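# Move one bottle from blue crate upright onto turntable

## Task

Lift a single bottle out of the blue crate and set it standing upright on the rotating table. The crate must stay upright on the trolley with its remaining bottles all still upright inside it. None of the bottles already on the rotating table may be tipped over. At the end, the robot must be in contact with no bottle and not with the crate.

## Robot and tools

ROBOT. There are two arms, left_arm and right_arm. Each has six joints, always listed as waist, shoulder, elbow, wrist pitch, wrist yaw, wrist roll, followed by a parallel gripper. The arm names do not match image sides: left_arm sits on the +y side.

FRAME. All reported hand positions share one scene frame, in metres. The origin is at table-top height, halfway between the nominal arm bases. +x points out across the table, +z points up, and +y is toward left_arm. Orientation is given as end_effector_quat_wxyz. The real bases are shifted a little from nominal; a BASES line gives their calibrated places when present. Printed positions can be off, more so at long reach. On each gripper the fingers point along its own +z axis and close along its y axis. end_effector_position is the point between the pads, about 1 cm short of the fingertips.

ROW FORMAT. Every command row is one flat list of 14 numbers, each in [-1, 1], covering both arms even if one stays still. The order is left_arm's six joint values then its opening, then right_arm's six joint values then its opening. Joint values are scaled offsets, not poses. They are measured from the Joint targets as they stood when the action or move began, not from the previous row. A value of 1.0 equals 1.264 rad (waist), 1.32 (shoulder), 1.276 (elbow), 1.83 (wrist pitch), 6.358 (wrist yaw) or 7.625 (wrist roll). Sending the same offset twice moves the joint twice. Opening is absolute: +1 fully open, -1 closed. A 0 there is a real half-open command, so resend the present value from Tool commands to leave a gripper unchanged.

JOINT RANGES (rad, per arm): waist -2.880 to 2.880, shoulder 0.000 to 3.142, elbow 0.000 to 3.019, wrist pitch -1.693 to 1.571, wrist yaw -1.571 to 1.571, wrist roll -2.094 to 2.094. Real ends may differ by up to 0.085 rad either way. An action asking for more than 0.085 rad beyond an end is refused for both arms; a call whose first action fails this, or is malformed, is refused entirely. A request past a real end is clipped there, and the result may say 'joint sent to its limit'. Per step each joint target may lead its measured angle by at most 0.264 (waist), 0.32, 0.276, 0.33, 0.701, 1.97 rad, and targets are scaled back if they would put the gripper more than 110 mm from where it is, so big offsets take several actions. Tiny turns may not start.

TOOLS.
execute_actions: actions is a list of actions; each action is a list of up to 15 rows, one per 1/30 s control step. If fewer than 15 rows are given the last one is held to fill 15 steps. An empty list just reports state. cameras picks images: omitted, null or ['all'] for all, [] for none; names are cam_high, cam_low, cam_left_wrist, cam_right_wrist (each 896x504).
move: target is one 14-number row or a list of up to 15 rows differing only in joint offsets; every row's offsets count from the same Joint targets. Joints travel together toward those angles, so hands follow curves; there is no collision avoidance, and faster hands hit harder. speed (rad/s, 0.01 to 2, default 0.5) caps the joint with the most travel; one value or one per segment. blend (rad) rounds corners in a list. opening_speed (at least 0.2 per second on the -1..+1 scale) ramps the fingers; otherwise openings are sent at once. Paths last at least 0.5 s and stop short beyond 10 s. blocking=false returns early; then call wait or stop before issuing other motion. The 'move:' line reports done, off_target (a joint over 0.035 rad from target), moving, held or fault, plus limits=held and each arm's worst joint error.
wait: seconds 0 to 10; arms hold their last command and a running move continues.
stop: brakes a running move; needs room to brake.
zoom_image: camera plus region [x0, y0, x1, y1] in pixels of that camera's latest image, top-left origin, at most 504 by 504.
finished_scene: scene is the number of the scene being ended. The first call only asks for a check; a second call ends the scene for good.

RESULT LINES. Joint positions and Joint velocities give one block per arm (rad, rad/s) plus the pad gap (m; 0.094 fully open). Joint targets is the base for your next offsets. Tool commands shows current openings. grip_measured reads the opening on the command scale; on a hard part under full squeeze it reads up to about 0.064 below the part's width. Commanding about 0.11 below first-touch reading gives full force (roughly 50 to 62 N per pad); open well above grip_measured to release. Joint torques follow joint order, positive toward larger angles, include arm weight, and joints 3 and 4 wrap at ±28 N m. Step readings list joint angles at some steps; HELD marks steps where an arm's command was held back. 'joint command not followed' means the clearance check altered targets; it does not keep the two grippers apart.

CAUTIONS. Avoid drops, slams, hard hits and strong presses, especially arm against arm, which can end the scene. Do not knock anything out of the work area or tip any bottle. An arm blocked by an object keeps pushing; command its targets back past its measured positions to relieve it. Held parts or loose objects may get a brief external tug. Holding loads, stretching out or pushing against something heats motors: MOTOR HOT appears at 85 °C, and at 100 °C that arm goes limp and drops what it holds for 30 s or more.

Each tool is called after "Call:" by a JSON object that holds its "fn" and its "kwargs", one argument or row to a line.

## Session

Call:
{"fn": "execute_actions", "kwargs": {
  "actions": []
}}

Scene clock: 0.00 s.
left_arm: end_effector_position=(+0.0216, +0.1621, +0.1444) grip_measured=+1.000 end_effector_quat_wxyz=(-0.015, -0.401, +0.915, +0.051) | right_arm: end_effector_position=(+0.5912, -0.2308, +0.3851) grip_measured=+1.000 end_effector_quat_wxyz=(+0.513, +0.534, +0.671, +0.040)
Joint names: [waist, shoulder, elbow, wrist pitch, wrist yaw, wrist roll]
Joint positions: left_arm=[-1.211 0.912 0.694 -1.453 0.036 -2.039 0.094] | right_arm=[0.154 1.41 1.397 -0.625 0.66 1.177 0.094]
Joint velocities: left_arm=[0.005 -0.005 -0.012 -0.012 -0.007 -0.022 0] | right_arm=[0.005 -0.015 -0.012 -0.007 0.066 -0.007 0]
Joint torques (N m): no reading
Motor temperatures (°C): left_arm=[34 30 43 23 25 25 26] | right_arm=[27 27 31 28 24 26 23]
Heat: left arm: hottest elbow 43 °C; right arm: hottest elbow 31 °C.
Joint targets: left_arm=[-1.211 0.911 0.719 -1.453 0.036 -2.039] | right_arm=[0.154 1.408 1.429 -0.621 0.660 1.177]
Tool commands: left_gripper/opening=+1.0 right_gripper/opening=+1.0

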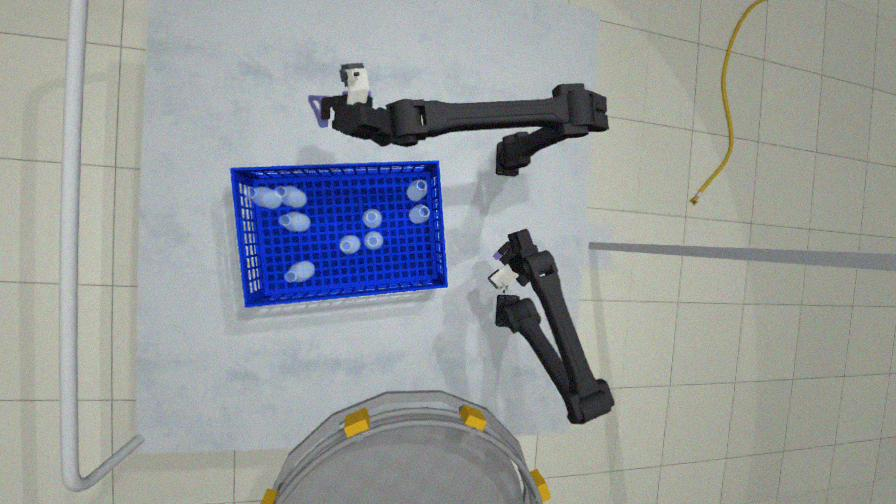

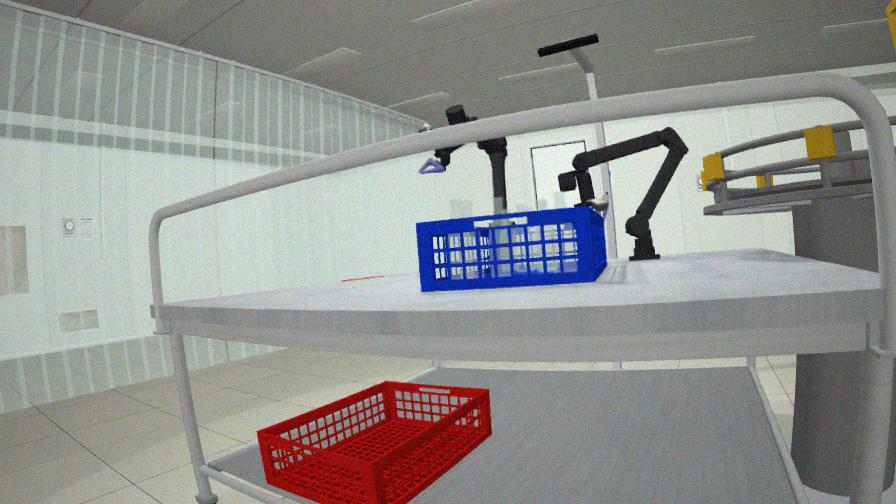

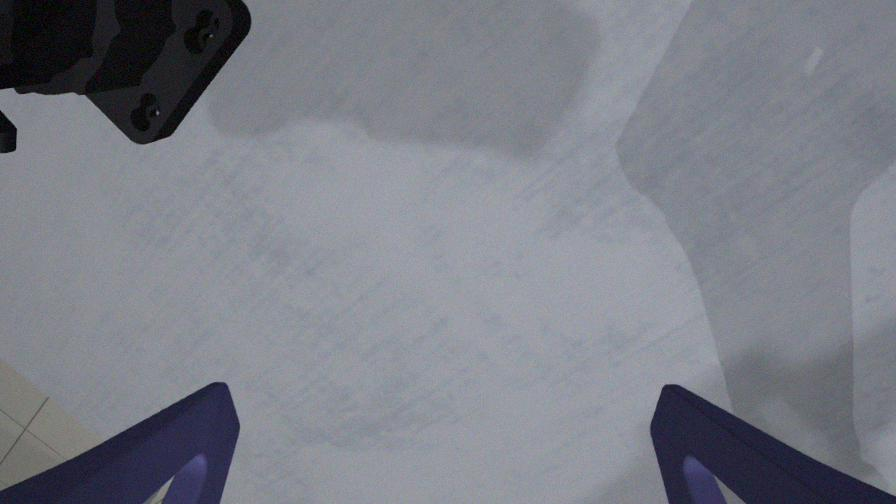

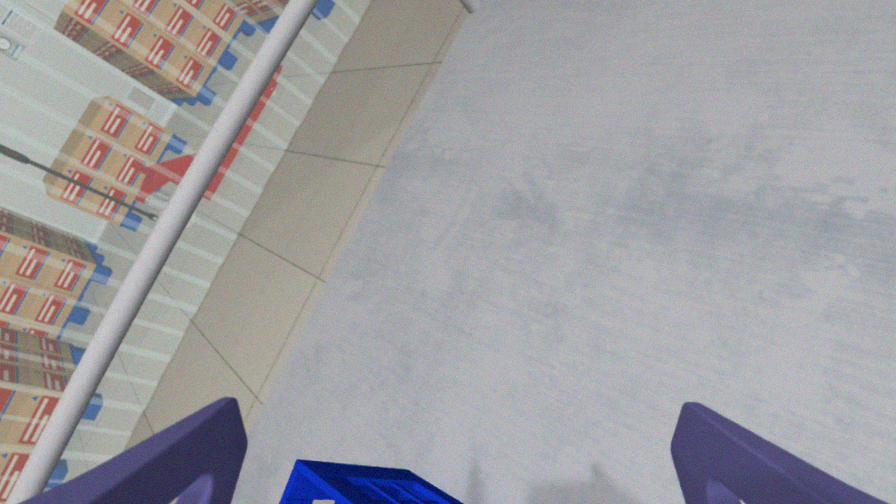

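I'll read the current scene state before planning.

Call:
{"fn": "execute_actions", "kwargs": {
  "actions": []
}}

Scene clock: 48.00 s.
left_arm: end_effector_position=(+0.0216, +0.1621, +0.1444) grip_measured=+1.000 end_effector_quat_wxyz=(-0.015, -0.401, +0.915, +0.051) | right_arm: end_effector_position=(+0.5912, -0.2308, +0.3851) grip_measured=+1.000 end_effector_quat_wxyz=(+0.513, +0.534, +0.671, +0.040)
Joint names: [waist, shoulder, elbow, wrist pitch, wrist yaw, wrist roll]
Joint positions: left_arm=[-1.211 0.912 0.694 -1.453 0.036 -2.039 0.094] | right_arm=[0.154 1.41 1.397 -0.625 0.66 1.177 0.094]
Joint velocities: left_arm=[0.005 0.005 0.002 -0.007 -0.037 0.037 0] | right_arm=[-0.005 -0.015 0.007 -0.002 -0.007 0.007 0]
Joint torques (N m): left_arm=[-1.73 -3.37 9.25 0.08 -0.09 -0.11] | right_arm=[-0.62 -9.35 13.34 1.48 0.12 0.08]
Motor temperatures (°C): left_arm=[33 30 51 23 25 25 25] | right_arm=[27 28 43 28 24 26 23]
Heat: left arm: hottest elbow 51 °C; right arm: hottest elbow 43 °C.
Joint targets: left_arm=[-1.211 0.911 0.719 -1.453 0.036 -2.039] | right_arm=[0.154 1.408 1.429 -0.621 0.660 1.177]
Tool commands: left_gripper/opening=+1.0 right_gripper/opening=+1.0

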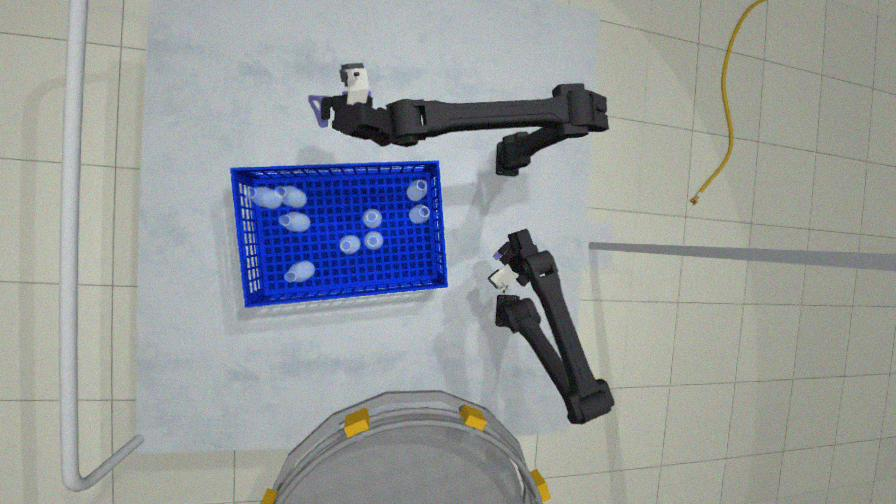

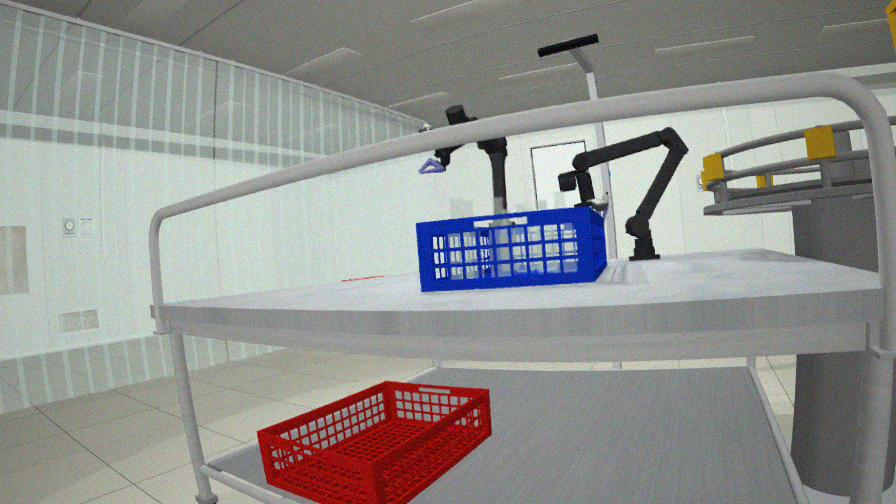

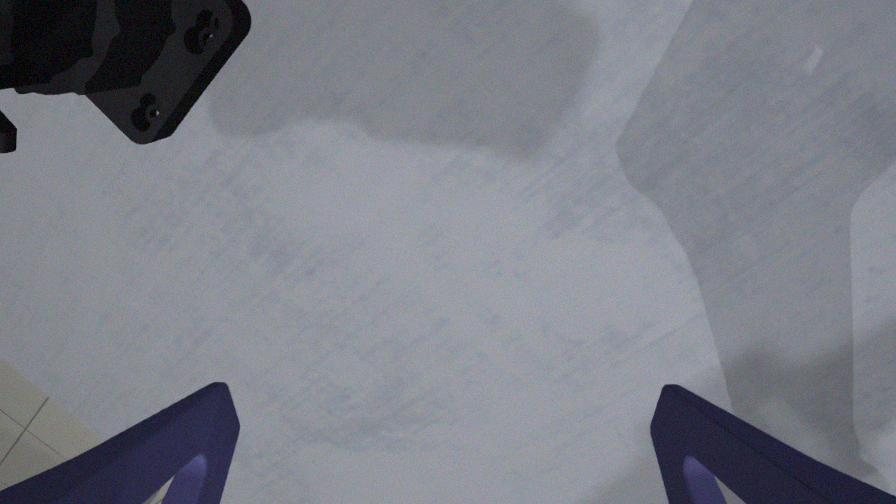

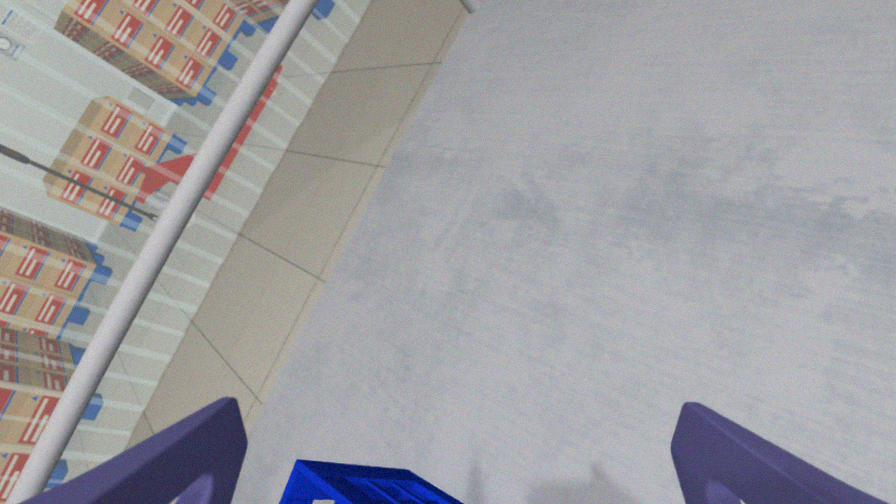

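Call:
{"fn": "zoom_image", "kwargs": {
  "camera": "cam_high",
  "region": [225, 150, 455, 315]
}}

Call:
{"fn": "zoom_image", "kwargs": {
  "camera": "cam_high",
  "region": [240, 380, 600, 504]
}}

Scaled by 2.191 from the camera's 896x504 image, which has a finer 1280x720 frame.

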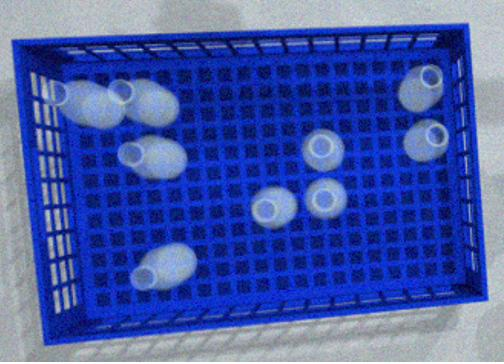

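Scaled by 1.400 from the camera's 896x504 image, which has a finer 1280x720 frame.

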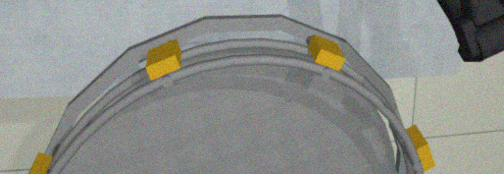

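Call:
{"fn": "move", "kwargs": {
  "target": [
    [0.48339, 0.06742, 0.69044, 0.02896, -0.00566, 0.26741, 1, 0, -0.20818, 0.36254, 0.20361, -0.06228, 0, 1],
    [0.84059, 0.5375, 0.77437, 0.3177, -0.00566, 0.26741, 1, 0, -0.34697, 0.60423, 0.33934, -0.10381, 0, 1]
  ],
  "speed": [0.9, 0.6],
  "blend": 0.12,
  "cameras": ["cam_high", "cam_left_wrist"]
}}

Scene clock: 108.17 s.
left_arm: end_effector_position=(+0.6078, +0.2492, +0.3234) grip_measured=+1.000 end_effector_quat_wxyz=(+0.343, +0.063, +0.937, -0.027) | right_arm: end_effector_position=(+0.0553, -0.2180, +1.0731) grip_measured=+1.000 end_effector_quat_wxyz=(+0.770, +0.078, +0.140, +0.617)
Joint names: [waist, shoulder, elbow, wrist pitch, wrist yaw, wrist roll]
Joint positions: left_arm=[-0.142 1.633 1.65 -0.885 0.001 -0.01 0.094] | right_arm=[0.154 0.945 2.196 -0.003 0.001 1.177 0.094]
Joint velocities: left_arm=[-0.005 -0.005 -0.002 0.002 -0.022 0.022 0] | right_arm=[0.005 0.005 0.002 -0.002 0.051 0.007 0]
Joint torques (N m): left_arm=[-2.55 -16.67 12.79 2.09 -0.1 -0.03] | right_arm=[-0.62 3.84 3.71 0.51 -0.31 0.1]
Motor temperatures (°C): left_arm=[33 30 54 23 25 25 25] | right_arm=[27 29 49 28 24 26 23]
Heat: left arm: hottest elbow 54 °C; right arm: hottest elbow 49 °C.
Joint targets: left_arm=[-0.149 1.621 1.707 -0.871 0.000 0.000] | right_arm=[0.154 0.950 2.200 0.000 -0.001 1.177]
move: off_target (left_arm); left_arm: the elbow is farthest, 0.057 rad from its target
Images, in order (width x height): cam_high 896x504, cam_left_wrist 896x504.

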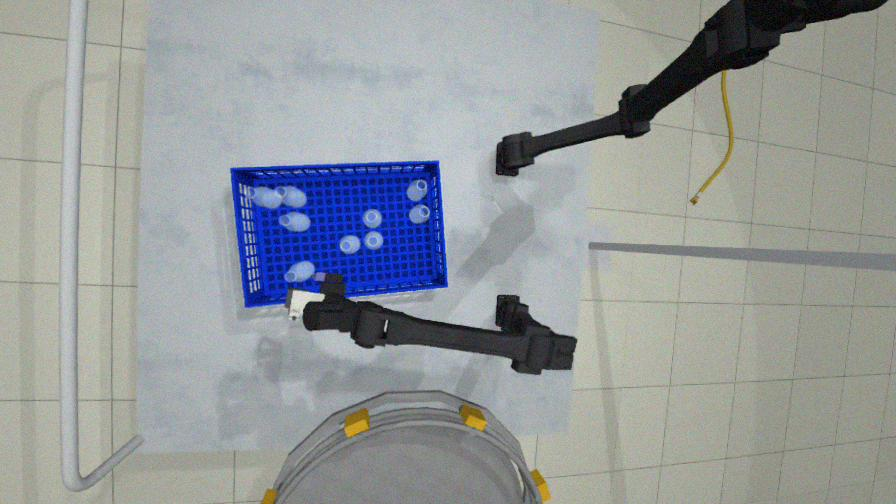

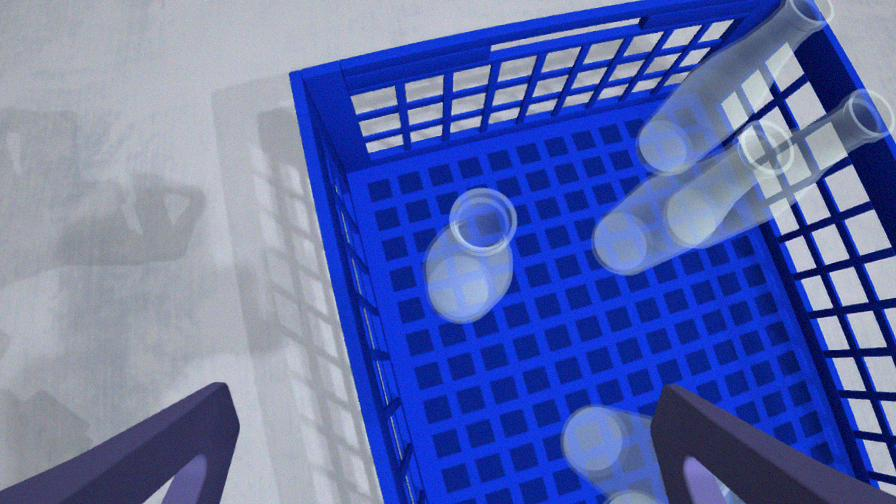

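Call:
{"fn": "move", "kwargs": {
  "target": [-0.01899, 0.08295, -0.08777, 0.13033, 0, 0, 1, 0, 0, 0, 0, 0, 0, 1],
  "speed": 0.35,
  "cameras": ["cam_left_wrist"]
}}

Scene clock: 138.43 s.
left_arm: end_effector_position=(+0.6512, +0.2253, +0.2629) grip_measured=+1.000 end_effector_quat_wxyz=(+0.378, +0.074, +0.922, -0.035) | right_arm: end_effector_position=(+0.0553, -0.2180, +1.0731) grip_measured=+1.000 end_effector_quat_wxyz=(+0.770, +0.078, +0.140, +0.617)
Joint names: [waist, shoulder, elbow, wrist pitch, wrist yaw, wrist roll]
Joint positions: left_arm=[-0.167 1.733 1.587 -0.647 0.001 -0.01 0.094] | right_arm=[0.154 0.945 2.196 -0.003 0.001 1.177 0.094]
Joint velocities: left_arm=[0.005 -0.005 -0.017 -0.002 -0.037 -0.007 0] | right_arm=[-0.005 -0.024 -0.007 0.012 0.007 -0.051 0]
Joint torques (N m): left_arm=[-2.49 -17.49 9.36 2.28 -0.09 -0.03] | right_arm=[-0.62 3.78 3.74 0.5 -0.31 0.11]
Motor temperatures (°C): left_arm=[33 32 54 23 25 25 25] | right_arm=[27 28 42 28 24 26 23]
Heat: left arm: hottest elbow 54 °C; right arm: hottest elbow 42 °C.
Joint targets: left_arm=[-0.173 1.730 1.595 -0.633 0.000 0.000] | right_arm=[0.154 0.950 2.200 0.000 -0.001 1.177]
move: done
Images, in order (width x height): cam_left_wrist 896x504.

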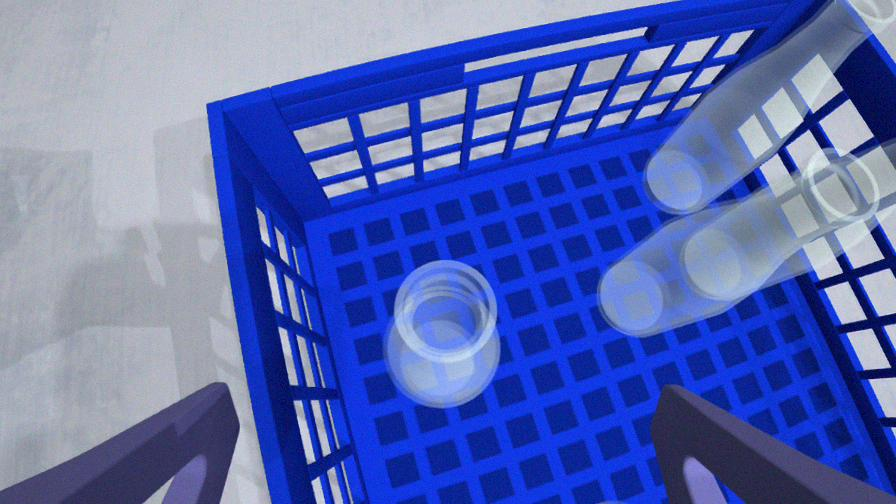

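Call:
{"fn": "move", "kwargs": {
  "target": [0, 0.09924, -0.01097, 0.08634, 0, 0, 1, 0, 0, 0, 0, 0, 0, 1],
  "speed": 0.3,
  "cameras": ["cam_left_wrist", "cam_low"]
}}

Scene clock: 151.87 s.
left_arm: end_effector_position=(+0.6870, +0.2192, +0.1906) grip_measured=+1.000 end_effector_quat_wxyz=(+0.384, +0.074, +0.920, -0.035) | right_arm: end_effector_position=(+0.0553, -0.2180, +1.0731) grip_measured=+1.000 end_effector_quat_wxyz=(+0.770, +0.078, +0.140, +0.617)
Joint names: [waist, shoulder, elbow, wrist pitch, wrist yaw, wrist roll]
Joint positions: left_arm=[-0.167 1.864 1.573 -0.489 0.001 -0.01 0.094] | right_arm=[0.154 0.945 2.196 -0.003 0.001 1.177 0.094]
Joint velocities: left_arm=[-0.015 0.005 -0.012 0.012 -0.037 -0.022 0] | right_arm=[0.005 0.005 0.007 0.002 -0.022 -0.095 0]
Joint torques (N m): left_arm=[-2.26 -19.25 9.03 2.25 -0.1 0] | right_arm=[-0.62 3.78 3.74 0.51 -0.31 0.11]
Motor temperatures (°C): left_arm=[33 33 55 23 25 25 24] | right_arm=[26 28 40 28 24 26 23]
Heat: left arm: hottest elbow 55 °C; right arm: hottest elbow 40 °C.
Joint targets: left_arm=[-0.173 1.861 1.581 -0.475 0.000 0.000] | right_arm=[0.154 0.950 2.200 0.000 -0.001 1.177]
move: done
Images, in order (width x height): cam_low 896x504, cam_left_wrist 896x504.

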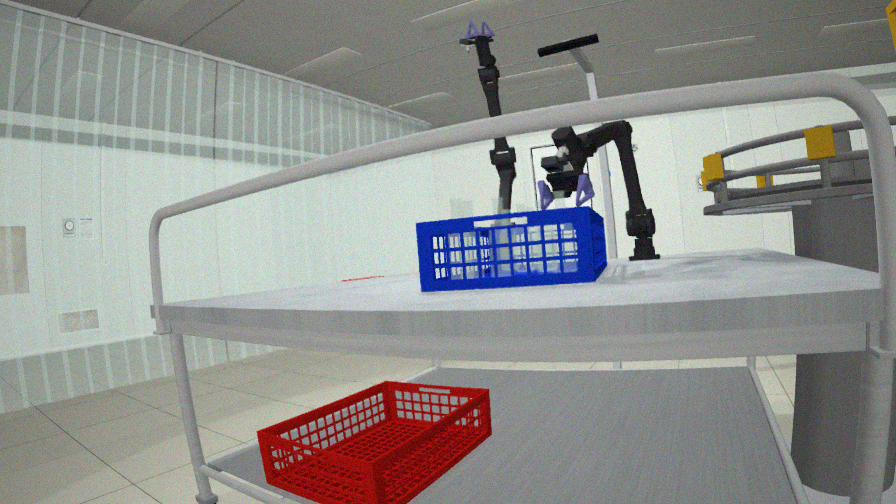

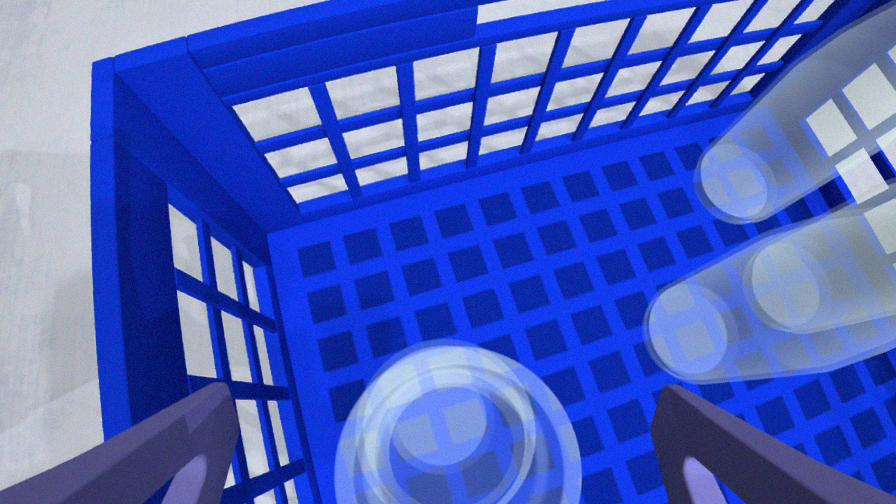

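Call:
{"fn": "zoom_image", "kwargs": {
  "camera": "cam_left_wrist",
  "region": [200, 300, 700, 504]
}}

Scaled by 1.008 from the camera's 896x504 image, which has a finer 1280x720 frame.

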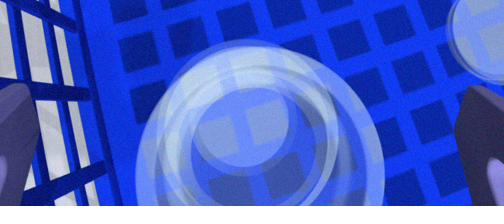

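Call:
{"fn": "move", "kwargs": {
  "target": [0, 0, 0, 0, 0, 0, -0.28, 0, 0, 0, 0, 0, 0, 1],
  "opening_speed": 1.0,
  "cameras": ["cam_left_wrist"]
}}

Call:
{"fn": "move", "kwargs": {
  "target": [0, 0, 0, 0, 0, 0, -0.52, 0, 0, 0, 0, 0, 0, 1],
  "opening_speed": 0.3,
  "cameras": ["cam_left_wrist"]
}}

Scene clock: 167.10 s.
left_arm: end_effector_position=(+0.6870, +0.2192, +0.1906) grip_measured=-0.276 end_effector_quat_wxyz=(+0.384, +0.074, +0.920, -0.035) | right_arm: end_effector_position=(+0.0553, -0.2180, +1.0731) grip_measured=+1.000 end_effector_quat_wxyz=(+0.770, +0.078, +0.140, +0.617)
Joint names: [waist, shoulder, elbow, wrist pitch, wrist yaw, wrist roll]
Joint positions: left_arm=[-0.167 1.864 1.573 -0.489 0.001 -0.01 0.034] | right_arm=[0.154 0.945 2.196 -0.003 0.001 1.177 0.094]
Joint velocities: left_arm=[-0.015 0.005 0.007 0.012 0.051 0.037 -0.001] | right_arm=[-0.015 -0.024 -0.012 0.007 0.022 -0.051 0]
Joint torques (N m): left_arm=[-2.26 -18.73 9.1 2.17 -0.08 -0.01] | right_arm=[-0.62 3.84 3.74 0.51 -0.31 0.11]
Motor temperatures (°C): left_arm=[33 35 54 23 25 25 24] | right_arm=[26 28 38 28 24 26 23]
Heat: left arm: hottest elbow 54 °C; right arm: hottest elbow 38 °C.
Joint targets: left_arm=[-0.173 1.861 1.581 -0.475 0.000 0.000] | right_arm=[0.154 0.950 2.200 0.000 -0.001 1.177]
move: done
Images, in order (width x height): cam_left_wrist 896x504.

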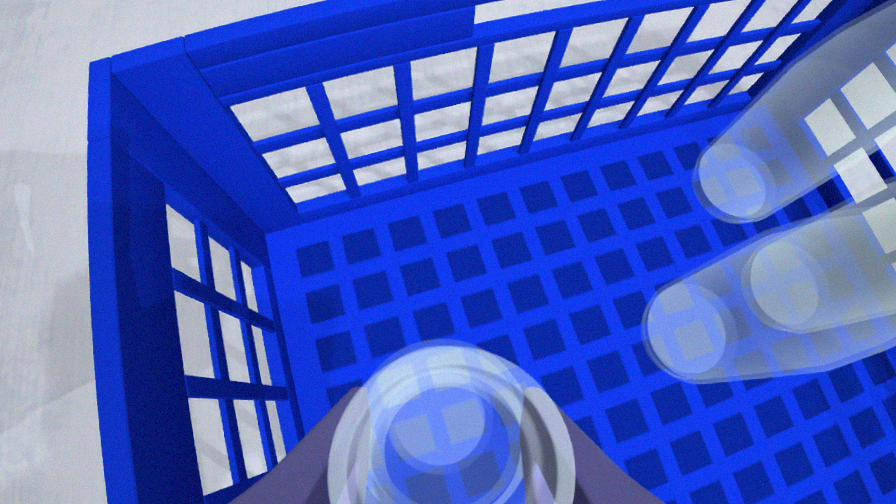

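Scene clock: 168.10 s.
left_arm: end_effector_position=(+0.6870, +0.2192, +0.1906) grip_measured=-0.338 end_effector_quat_wxyz=(+0.384, +0.074, +0.920, -0.035) | right_arm: end_effector_position=(+0.0553, -0.2180, +1.0731) grip_measured=+1.000 end_effector_quat_wxyz=(+0.770, +0.078, +0.140, +0.617)
Joint names: [waist, shoulder, elbow, wrist pitch, wrist yaw, wrist roll]
Joint positions: left_arm=[-0.167 1.864 1.573 -0.489 0.001 -0.01 0.031] | right_arm=[0.154 0.945 2.196 -0.003 0.001 1.177 0.094]
Joint velocities: left_arm=[-0.015 -0.005 -0.017 0.002 0.022 -0.007 0] | right_arm=[-0.015 -0.024 0.017 -0.007 0.007 0.007 0]
Joint torques (N m): left_arm=[-2.08 -18.96 9.18 2.3 -0.1 -0.05] | right_arm=[-0.62 3.78 3.75 0.53 -0.31 0.1]
Motor temperatures (°C): left_arm=[33 35 53 23 25 25 24] | right_arm=[26 28 38 28 24 26 23]
Heat: left arm: hottest elbow 53 °C; right arm: hottest elbow 38 °C.
Joint targets: left_arm=[-0.173 1.861 1.581 -0.475 0.000 0.000] | right_arm=[0.154 0.950 2.200 0.000 -0.001 1.177]
move: done
Images, in order (width x height): cam_left_wrist 896x504.

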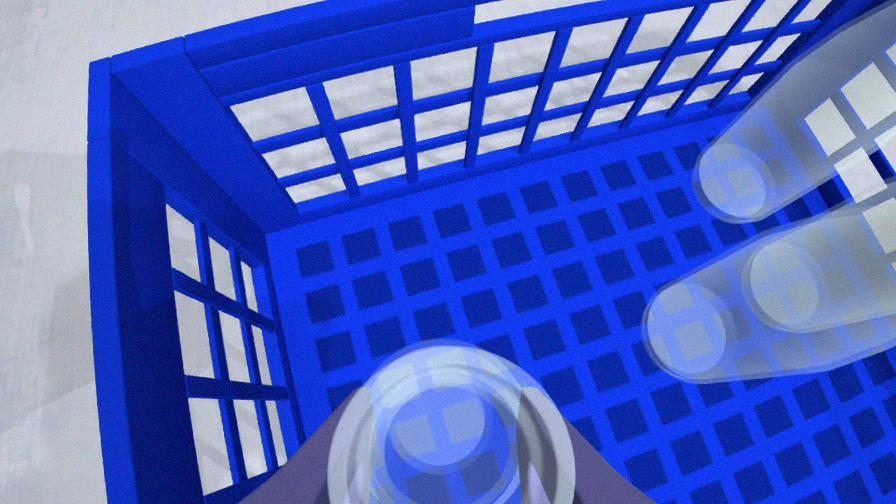

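Call:
{"fn": "move", "kwargs": {
  "target": [0, -0.00455, 0.52665, -0.33497, 0, 0, -0.52, 0, 0, 0, 0, 0, 0, 1],
  "speed": 0.4,
  "cameras": ["cam_high", "cam_low", "cam_left_wrist"]
}}

Scene clock: 212.80 s.
left_arm: end_effector_position=(+0.6882, +0.2190, +0.4159) grip_measured=-0.338 end_effector_quat_wxyz=(+0.384, +0.074, +0.920, -0.035) | right_arm: end_effector_position=(+0.0553, -0.2180, +1.0731) grip_measured=+1.000 end_effector_quat_wxyz=(+0.770, +0.078, +0.140, +0.617)
Joint names: [waist, shoulder, elbow, wrist pitch, wrist yaw, wrist roll]
Joint positions: left_arm=[-0.167 1.873 2.185 -1.09 0.001 -0.01 0.031] | right_arm=[0.154 0.945 2.196 -0.003 0.001 1.177 0.094]
Joint velocities: left_arm=[0.005 0.005 0.007 -0.002 -0.037 -0.022 0] | right_arm=[-0.005 -0.015 -0.017 -0.017 0.037 -0.022 0]
Joint torques (N m): left_arm=[-2.08 -20.25 13.38 1.69 -0.07 -0.03] | right_arm=[-0.62 3.78 3.74 0.5 -0.31 0.1]
Motor temperatures (°C): left_arm=[33 38 52 23 25 25 27] | right_arm=[26 27 35 28 24 26 23]
Heat: left arm: hottest elbow 52 °C; right arm: hottest elbow 35 °C.
Joint targets: left_arm=[-0.173 1.855 2.253 -1.088 0.000 0.000] | right_arm=[0.154 0.950 2.200 0.000 0.000 1.177]
move: off_target (left_arm); left_arm: the elbow is farthest, 0.068 rad from its target
Images, in order (width x height): cam_high 896x504, cam_low 896x504, cam_left_wrist 896x504.

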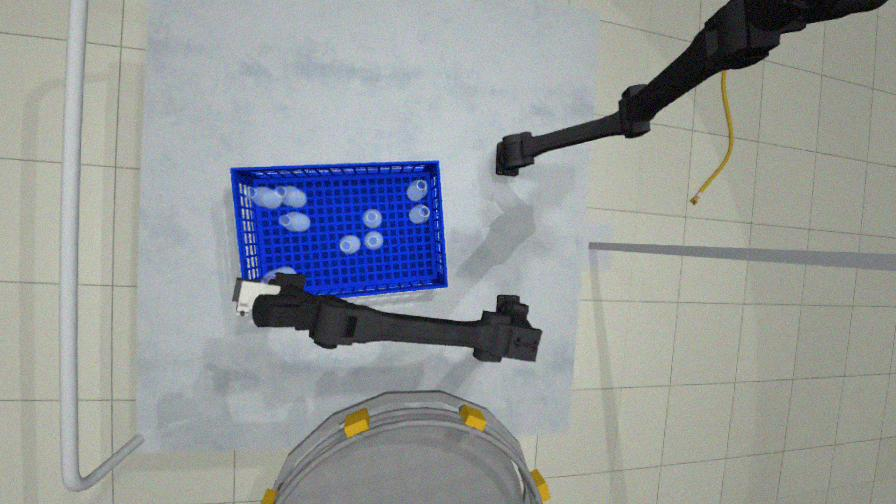

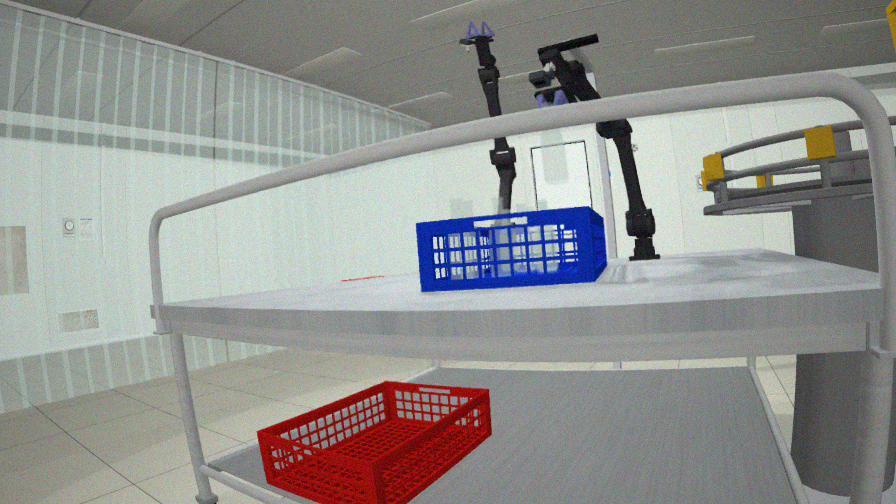

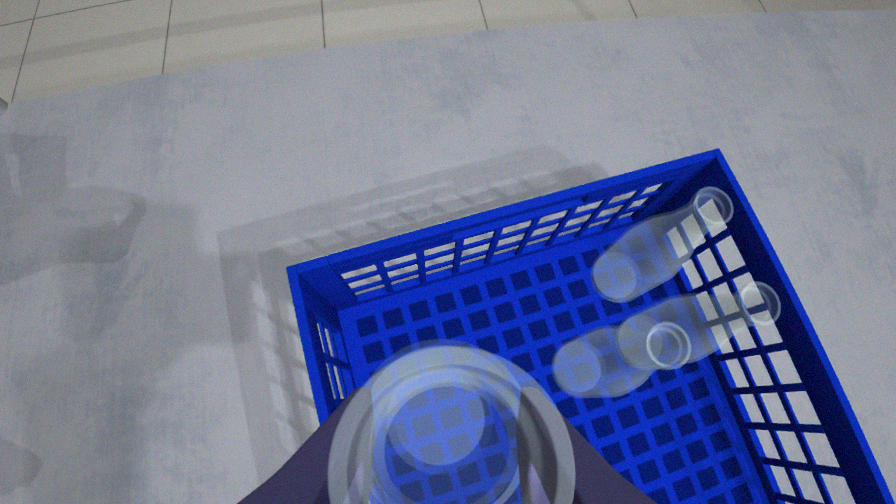

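Call:
{"fn": "zoom_image", "kwargs": {
  "camera": "cam_high",
  "region": [220, 370, 620, 504]
}}

Call:
{"fn": "zoom_image", "kwargs": {
  "camera": "cam_low",
  "region": [640, 80, 896, 260]
}}

Scaled by 1.260 from the camera's 896x504 image, which has a finer 1280x720 frame.

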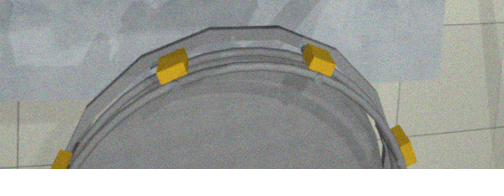

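Scaled by 1.969 from the camera's 896x504 image, which has a finer 1280x720 frame.

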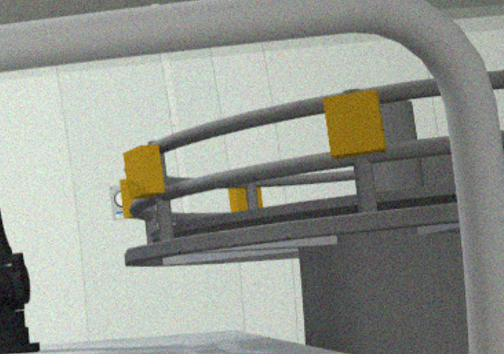

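Call:
{"fn": "move", "kwargs": {
  "target": [
    [0.40585, -0.26515, -0.01411, -0.18415, 0, 0, -0.52, 0, 0, 0, 0, 0, 0, 1],
    [0.66535, -0.24924, 0.01489, -0.19454, 0, 0, -0.52, 0, 0, 0, 0, 0, 0, 1],
    [0.66535, -0.29318, -0.36364, 0.01913, 0, 0, -0.52, 0, 0, 0, 0, 0, 0, 1]
  ],
  "speed": [0.5, 0.45, 0.4],
  "blend": [0.12, 0.08, 0],
  "cameras": ["cam_high", "cam_low", "cam_left_wrist"]
}}

Scene clock: 262.60 s.
left_arm: end_effector_position=(+0.4340, +0.7154, +0.4390) grip_measured=-0.338 end_effector_quat_wxyz=(+0.354, -0.307, +0.875, +0.121) | right_arm: end_effector_position=(+0.0553, -0.2180, +1.0731) grip_measured=+1.000 end_effector_quat_wxyz=(+0.770, +0.078, +0.140, +0.617)
Joint names: [waist, shoulder, elbow, wrist pitch, wrist yaw, wrist roll]
Joint positions: left_arm=[0.669 1.5 1.774 -1.077 0 -0.01 0.031] | right_arm=[0.154 0.945 2.196 -0.003 0.001 1.177 0.094]
Joint velocities: left_arm=[0.005 -0.015 -0.017 -0.007 -0.022 0.066 0.001] | right_arm=[0.005 -0.015 -0.027 -0.017 -0.051 -0.007 0]
Joint torques (N m): left_arm=[-1.9 -15.62 9.63 2.65 -0.06 -0.03] | right_arm=[-0.56 3.72 3.75 0.51 -0.31 0.1]
Motor temperatures (°C): left_arm=[32 41 57 23 25 25 28] | right_arm=[26 27 34 27 24 26 23]
Heat: left arm: hottest elbow 57 °C; right arm: hottest elbow 34 °C.
Joint targets: left_arm=[0.668 1.469 1.789 -1.053 0.000 0.000] | right_arm=[0.154 0.950 2.200 0.000 0.000 1.177]
move: done
Images, in order (width x height): cam_high 896x504, cam_low 896x504, cam_left_wrist 896x504.

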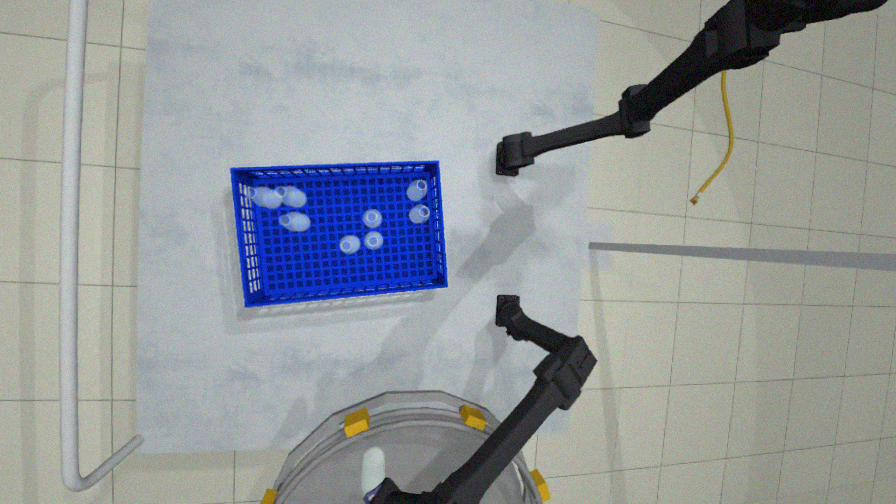

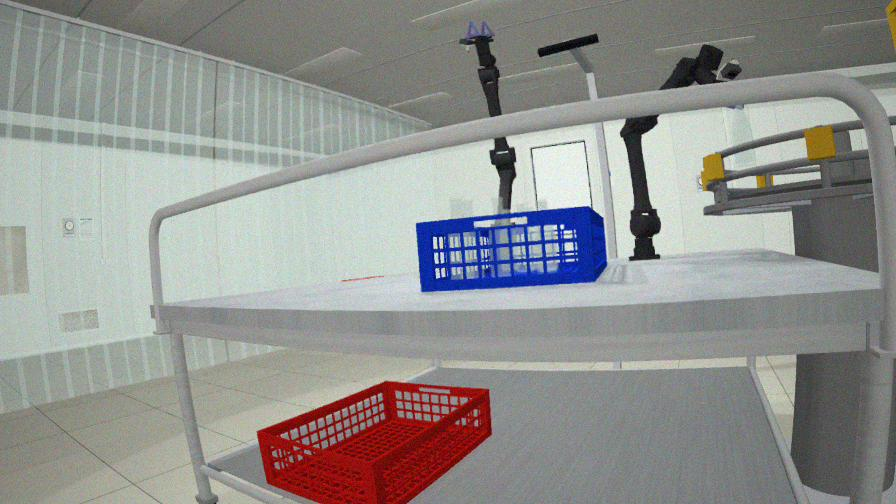

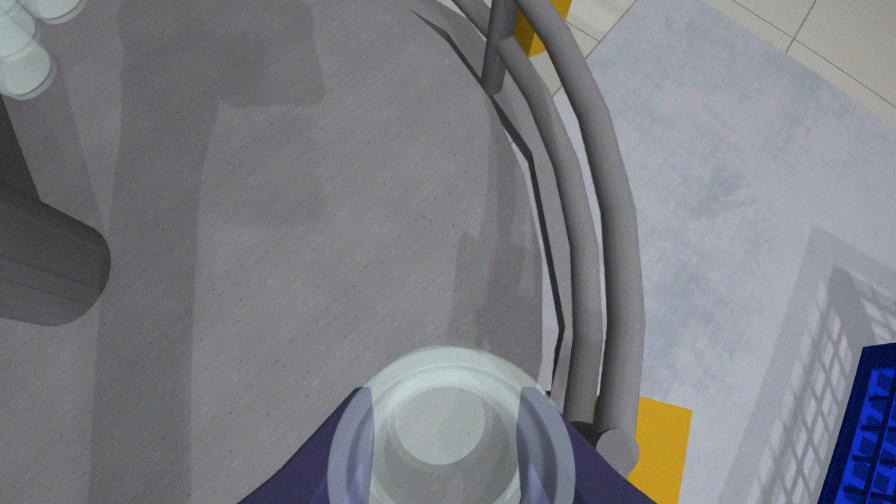

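Call:
{"fn": "zoom_image", "kwargs": {
  "camera": "cam_left_wrist",
  "region": [330, 60, 720, 504]
}}

Call:
{"fn": "zoom_image", "kwargs": {
  "camera": "cam_high",
  "region": [250, 375, 570, 504]
}}

Scaled by 1.135 from the camera's 896x504 image, which has a finer 1280x720 frame.

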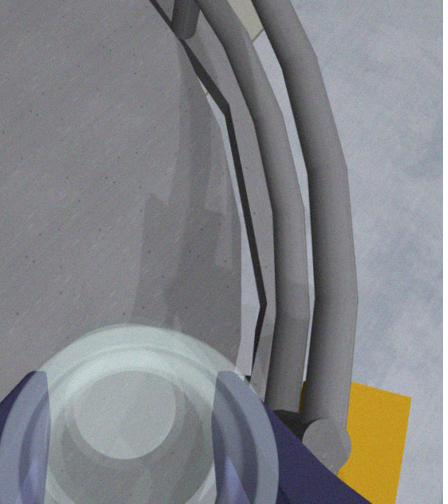

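Scaled by 1.575 from the camera's 896x504 image, which has a finer 1280x720 frame.

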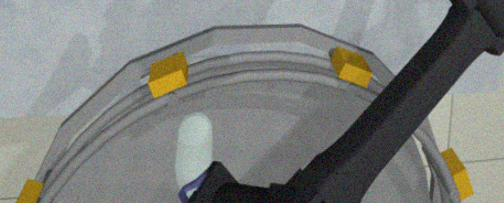

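Call:
{"fn": "move", "kwargs": {
  "target": [0.02373, -0.01553, -0.1058, 0.07486, 0, 0, -0.52, 0, 0, 0, 0, 0, 0, 1],
  "speed": 0.14,
  "cameras": ["cam_low", "cam_left_wrist"]
}}

Scene clock: 309.73 s.
left_arm: end_effector_position=(+0.4301, +0.7303, +0.4000) grip_measured=-0.338 end_effector_quat_wxyz=(+0.362, -0.316, +0.868, +0.128) | right_arm: end_effector_position=(+0.0553, -0.2180, +1.0731) grip_measured=+1.000 end_effector_quat_wxyz=(+0.770, +0.078, +0.140, +0.617)
Joint names: [waist, shoulder, elbow, wrist pitch, wrist yaw, wrist roll]
Joint positions: left_arm=[0.692 1.483 1.64 -0.94 0 -0.01 0.031] | right_arm=[0.154 0.945 2.196 -0.003 0.001 1.177 0.094]
Joint velocities: left_arm=[-0.005 -0.005 -0.022 0.002 -0.007 -0.022 0] | right_arm=[-0.005 -0.005 -0.002 0.007 0.037 0.022 0]
Joint torques (N m): left_arm=[-1.61 -16.26 9.74 2.63 -0.03 -0.02] | right_arm=[-0.62 3.78 3.73 0.51 -0.31 0.1]
Motor temperatures (°C): left_arm=[32 38 58 23 25 25 28] | right_arm=[26 26 34 27 24 26 23]
Heat: left arm: hottest elbow 58 °C; right arm: hottest elbow 34 °C.
Joint targets: left_arm=[0.698 1.448 1.654 -0.916 0.000 0.000] | right_arm=[0.154 0.950 2.200 0.000 0.000 1.177]
move: done
Images, in order (width x height): cam_low 896x504, cam_left_wrist 896x504.

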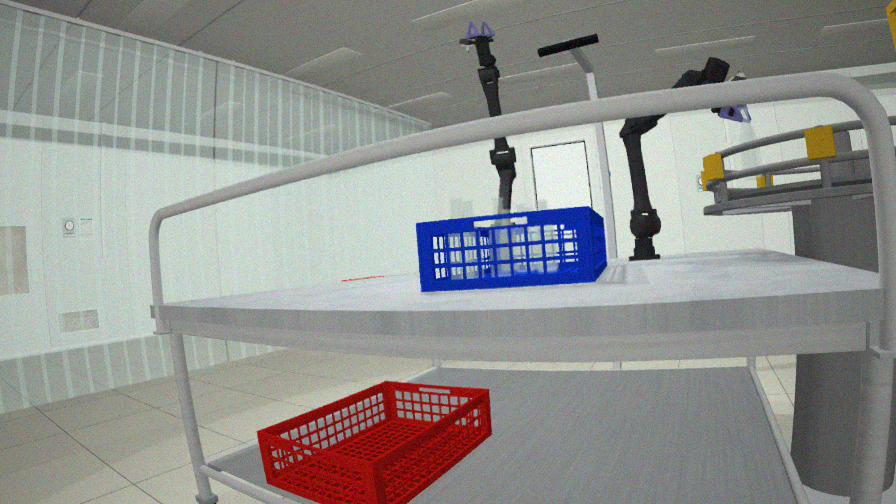

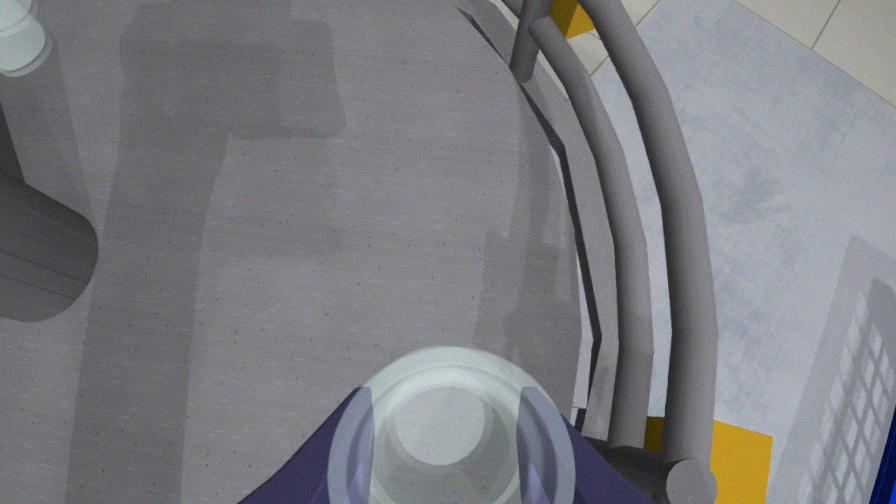

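Call:
{"fn": "zoom_image", "kwargs": {
  "camera": "cam_low",
  "region": [680, 60, 860, 230]
}}

Call:
{"fn": "zoom_image", "kwargs": {
  "camera": "cam_left_wrist",
  "region": [300, 250, 700, 504]
}}

Scaled by 2.800 from the camera's 896x504 image, which has a finer 1280x720 frame.

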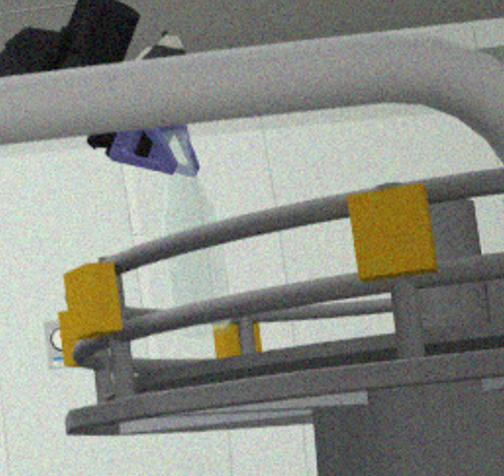

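Scaled by 1.260 from the camera's 896x504 image, which has a finer 1280x720 frame.

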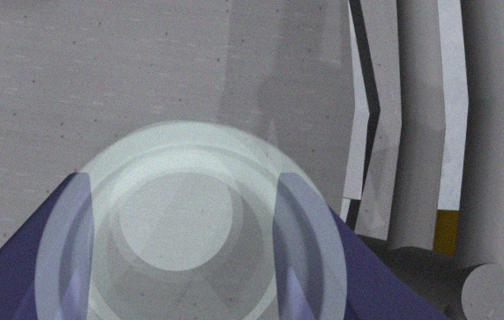

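Call:
{"fn": "move", "kwargs": {
  "target": [0, -0.0031, -0.0282, 0.0175, 0, 0, -0.52, 0, 0, 0, 0, 0, 0, 1],
  "speed": 0.1,
  "cameras": ["cam_left_wrist"]
}}

Scene clock: 353.73 s.
left_arm: end_effector_position=(+0.4302, +0.7303, +0.3882) grip_measured=-0.338 end_effector_quat_wxyz=(+0.362, -0.316, +0.868, +0.128) | right_arm: end_effector_position=(+0.0553, -0.2180, +1.0731) grip_measured=+1.000 end_effector_quat_wxyz=(+0.770, +0.078, +0.140, +0.617)
Joint names: [waist, shoulder, elbow, wrist pitch, wrist yaw, wrist roll]
Joint positions: left_arm=[0.692 1.478 1.604 -0.908 0 -0.01 0.031] | right_arm=[0.154 0.945 2.196 -0.003 0.001 1.177 0.094]
Joint velocities: left_arm=[-0.005 0.005 -0.022 0.017 0.007 -0.037 0] | right_arm=[-0.005 -0.015 0.007 -0.007 0.066 0.081 0]
Joint torques (N m): left_arm=[-1.67 -15.56 9.84 2.52 -0.07 -0.01] | right_arm=[-0.62 3.78 3.75 0.51 -0.31 0.1]
Motor temperatures (°C): left_arm=[32 38 55 23 25 25 28] | right_arm=[26 26 33 27 24 26 23]
Heat: left arm: hottest elbow 55 °C; right arm: hottest elbow 33 °C.
Joint targets: left_arm=[0.698 1.444 1.618 -0.884 0.000 0.000] | right_arm=[0.154 0.950 2.200 0.000 0.000 1.177]
move: done
Images, in order (width x height): cam_left_wrist 896x504.

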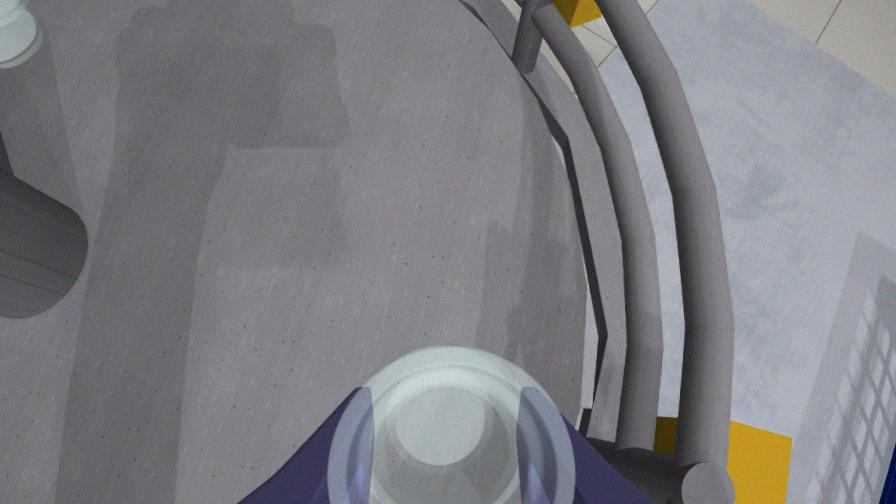

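Call:
{"fn": "move", "kwargs": {
  "target": [0, -0.0031, -0.0282, 0.0175, 0, 0, -0.52, 0, 0, 0, 0, 0, 0, 1],
  "speed": 0.1,
  "cameras": ["cam_left_wrist"]
}}

Scene clock: 366.20 s.
left_arm: end_effector_position=(+0.4299, +0.7302, +0.3762) grip_measured=-0.338 end_effector_quat_wxyz=(+0.362, -0.316, +0.868, +0.128) | right_arm: end_effector_position=(+0.0553, -0.2180, +1.0731) grip_measured=+1.000 end_effector_quat_wxyz=(+0.770, +0.078, +0.140, +0.617)
Joint names: [waist, shoulder, elbow, wrist pitch, wrist yaw, wrist roll]
Joint positions: left_arm=[0.692 1.474 1.568 -0.876 0 -0.01 0.031] | right_arm=[0.154 0.945 2.196 -0.003 0.001 1.177 0.094]
Joint velocities: left_arm=[-0.005 -0.015 -0.002 -0.022 -0.007 0.095 0.001] | right_arm=[-0.015 0.005 -0.017 -0.002 -0.007 0.022 0]
Joint torques (N m): left_arm=[-1.26 -15.74 9.89 2.66 -0.06 -0.05] | right_arm=[-0.62 3.84 3.74 0.51 -0.31 0.1]
Motor temperatures (°C): left_arm=[32 38 57 23 25 25 29] | right_arm=[26 26 33 27 24 26 23]
Heat: left arm: hottest elbow 57 °C; right arm: hottest elbow 33 °C.
Joint targets: left_arm=[0.698 1.440 1.582 -0.852 0.000 0.000] | right_arm=[0.154 0.950 2.200 0.000 0.000 1.177]
move: done
Images, in order (width x height): cam_left_wrist 896x504.

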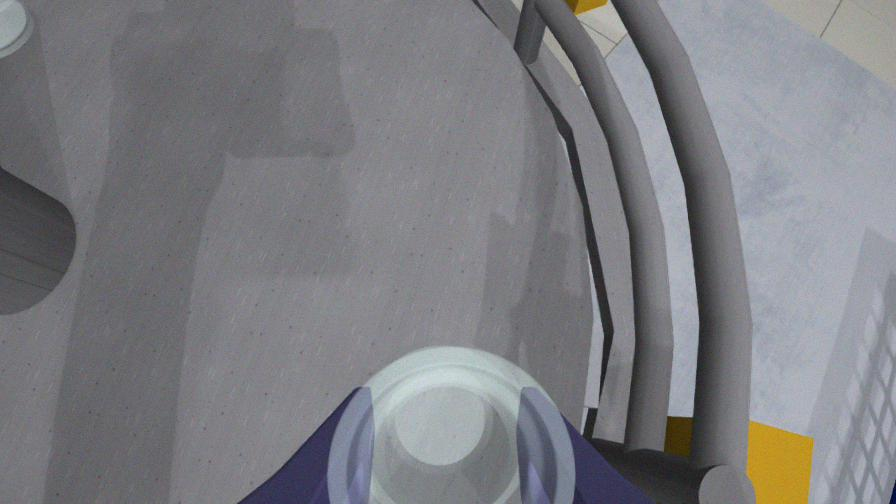

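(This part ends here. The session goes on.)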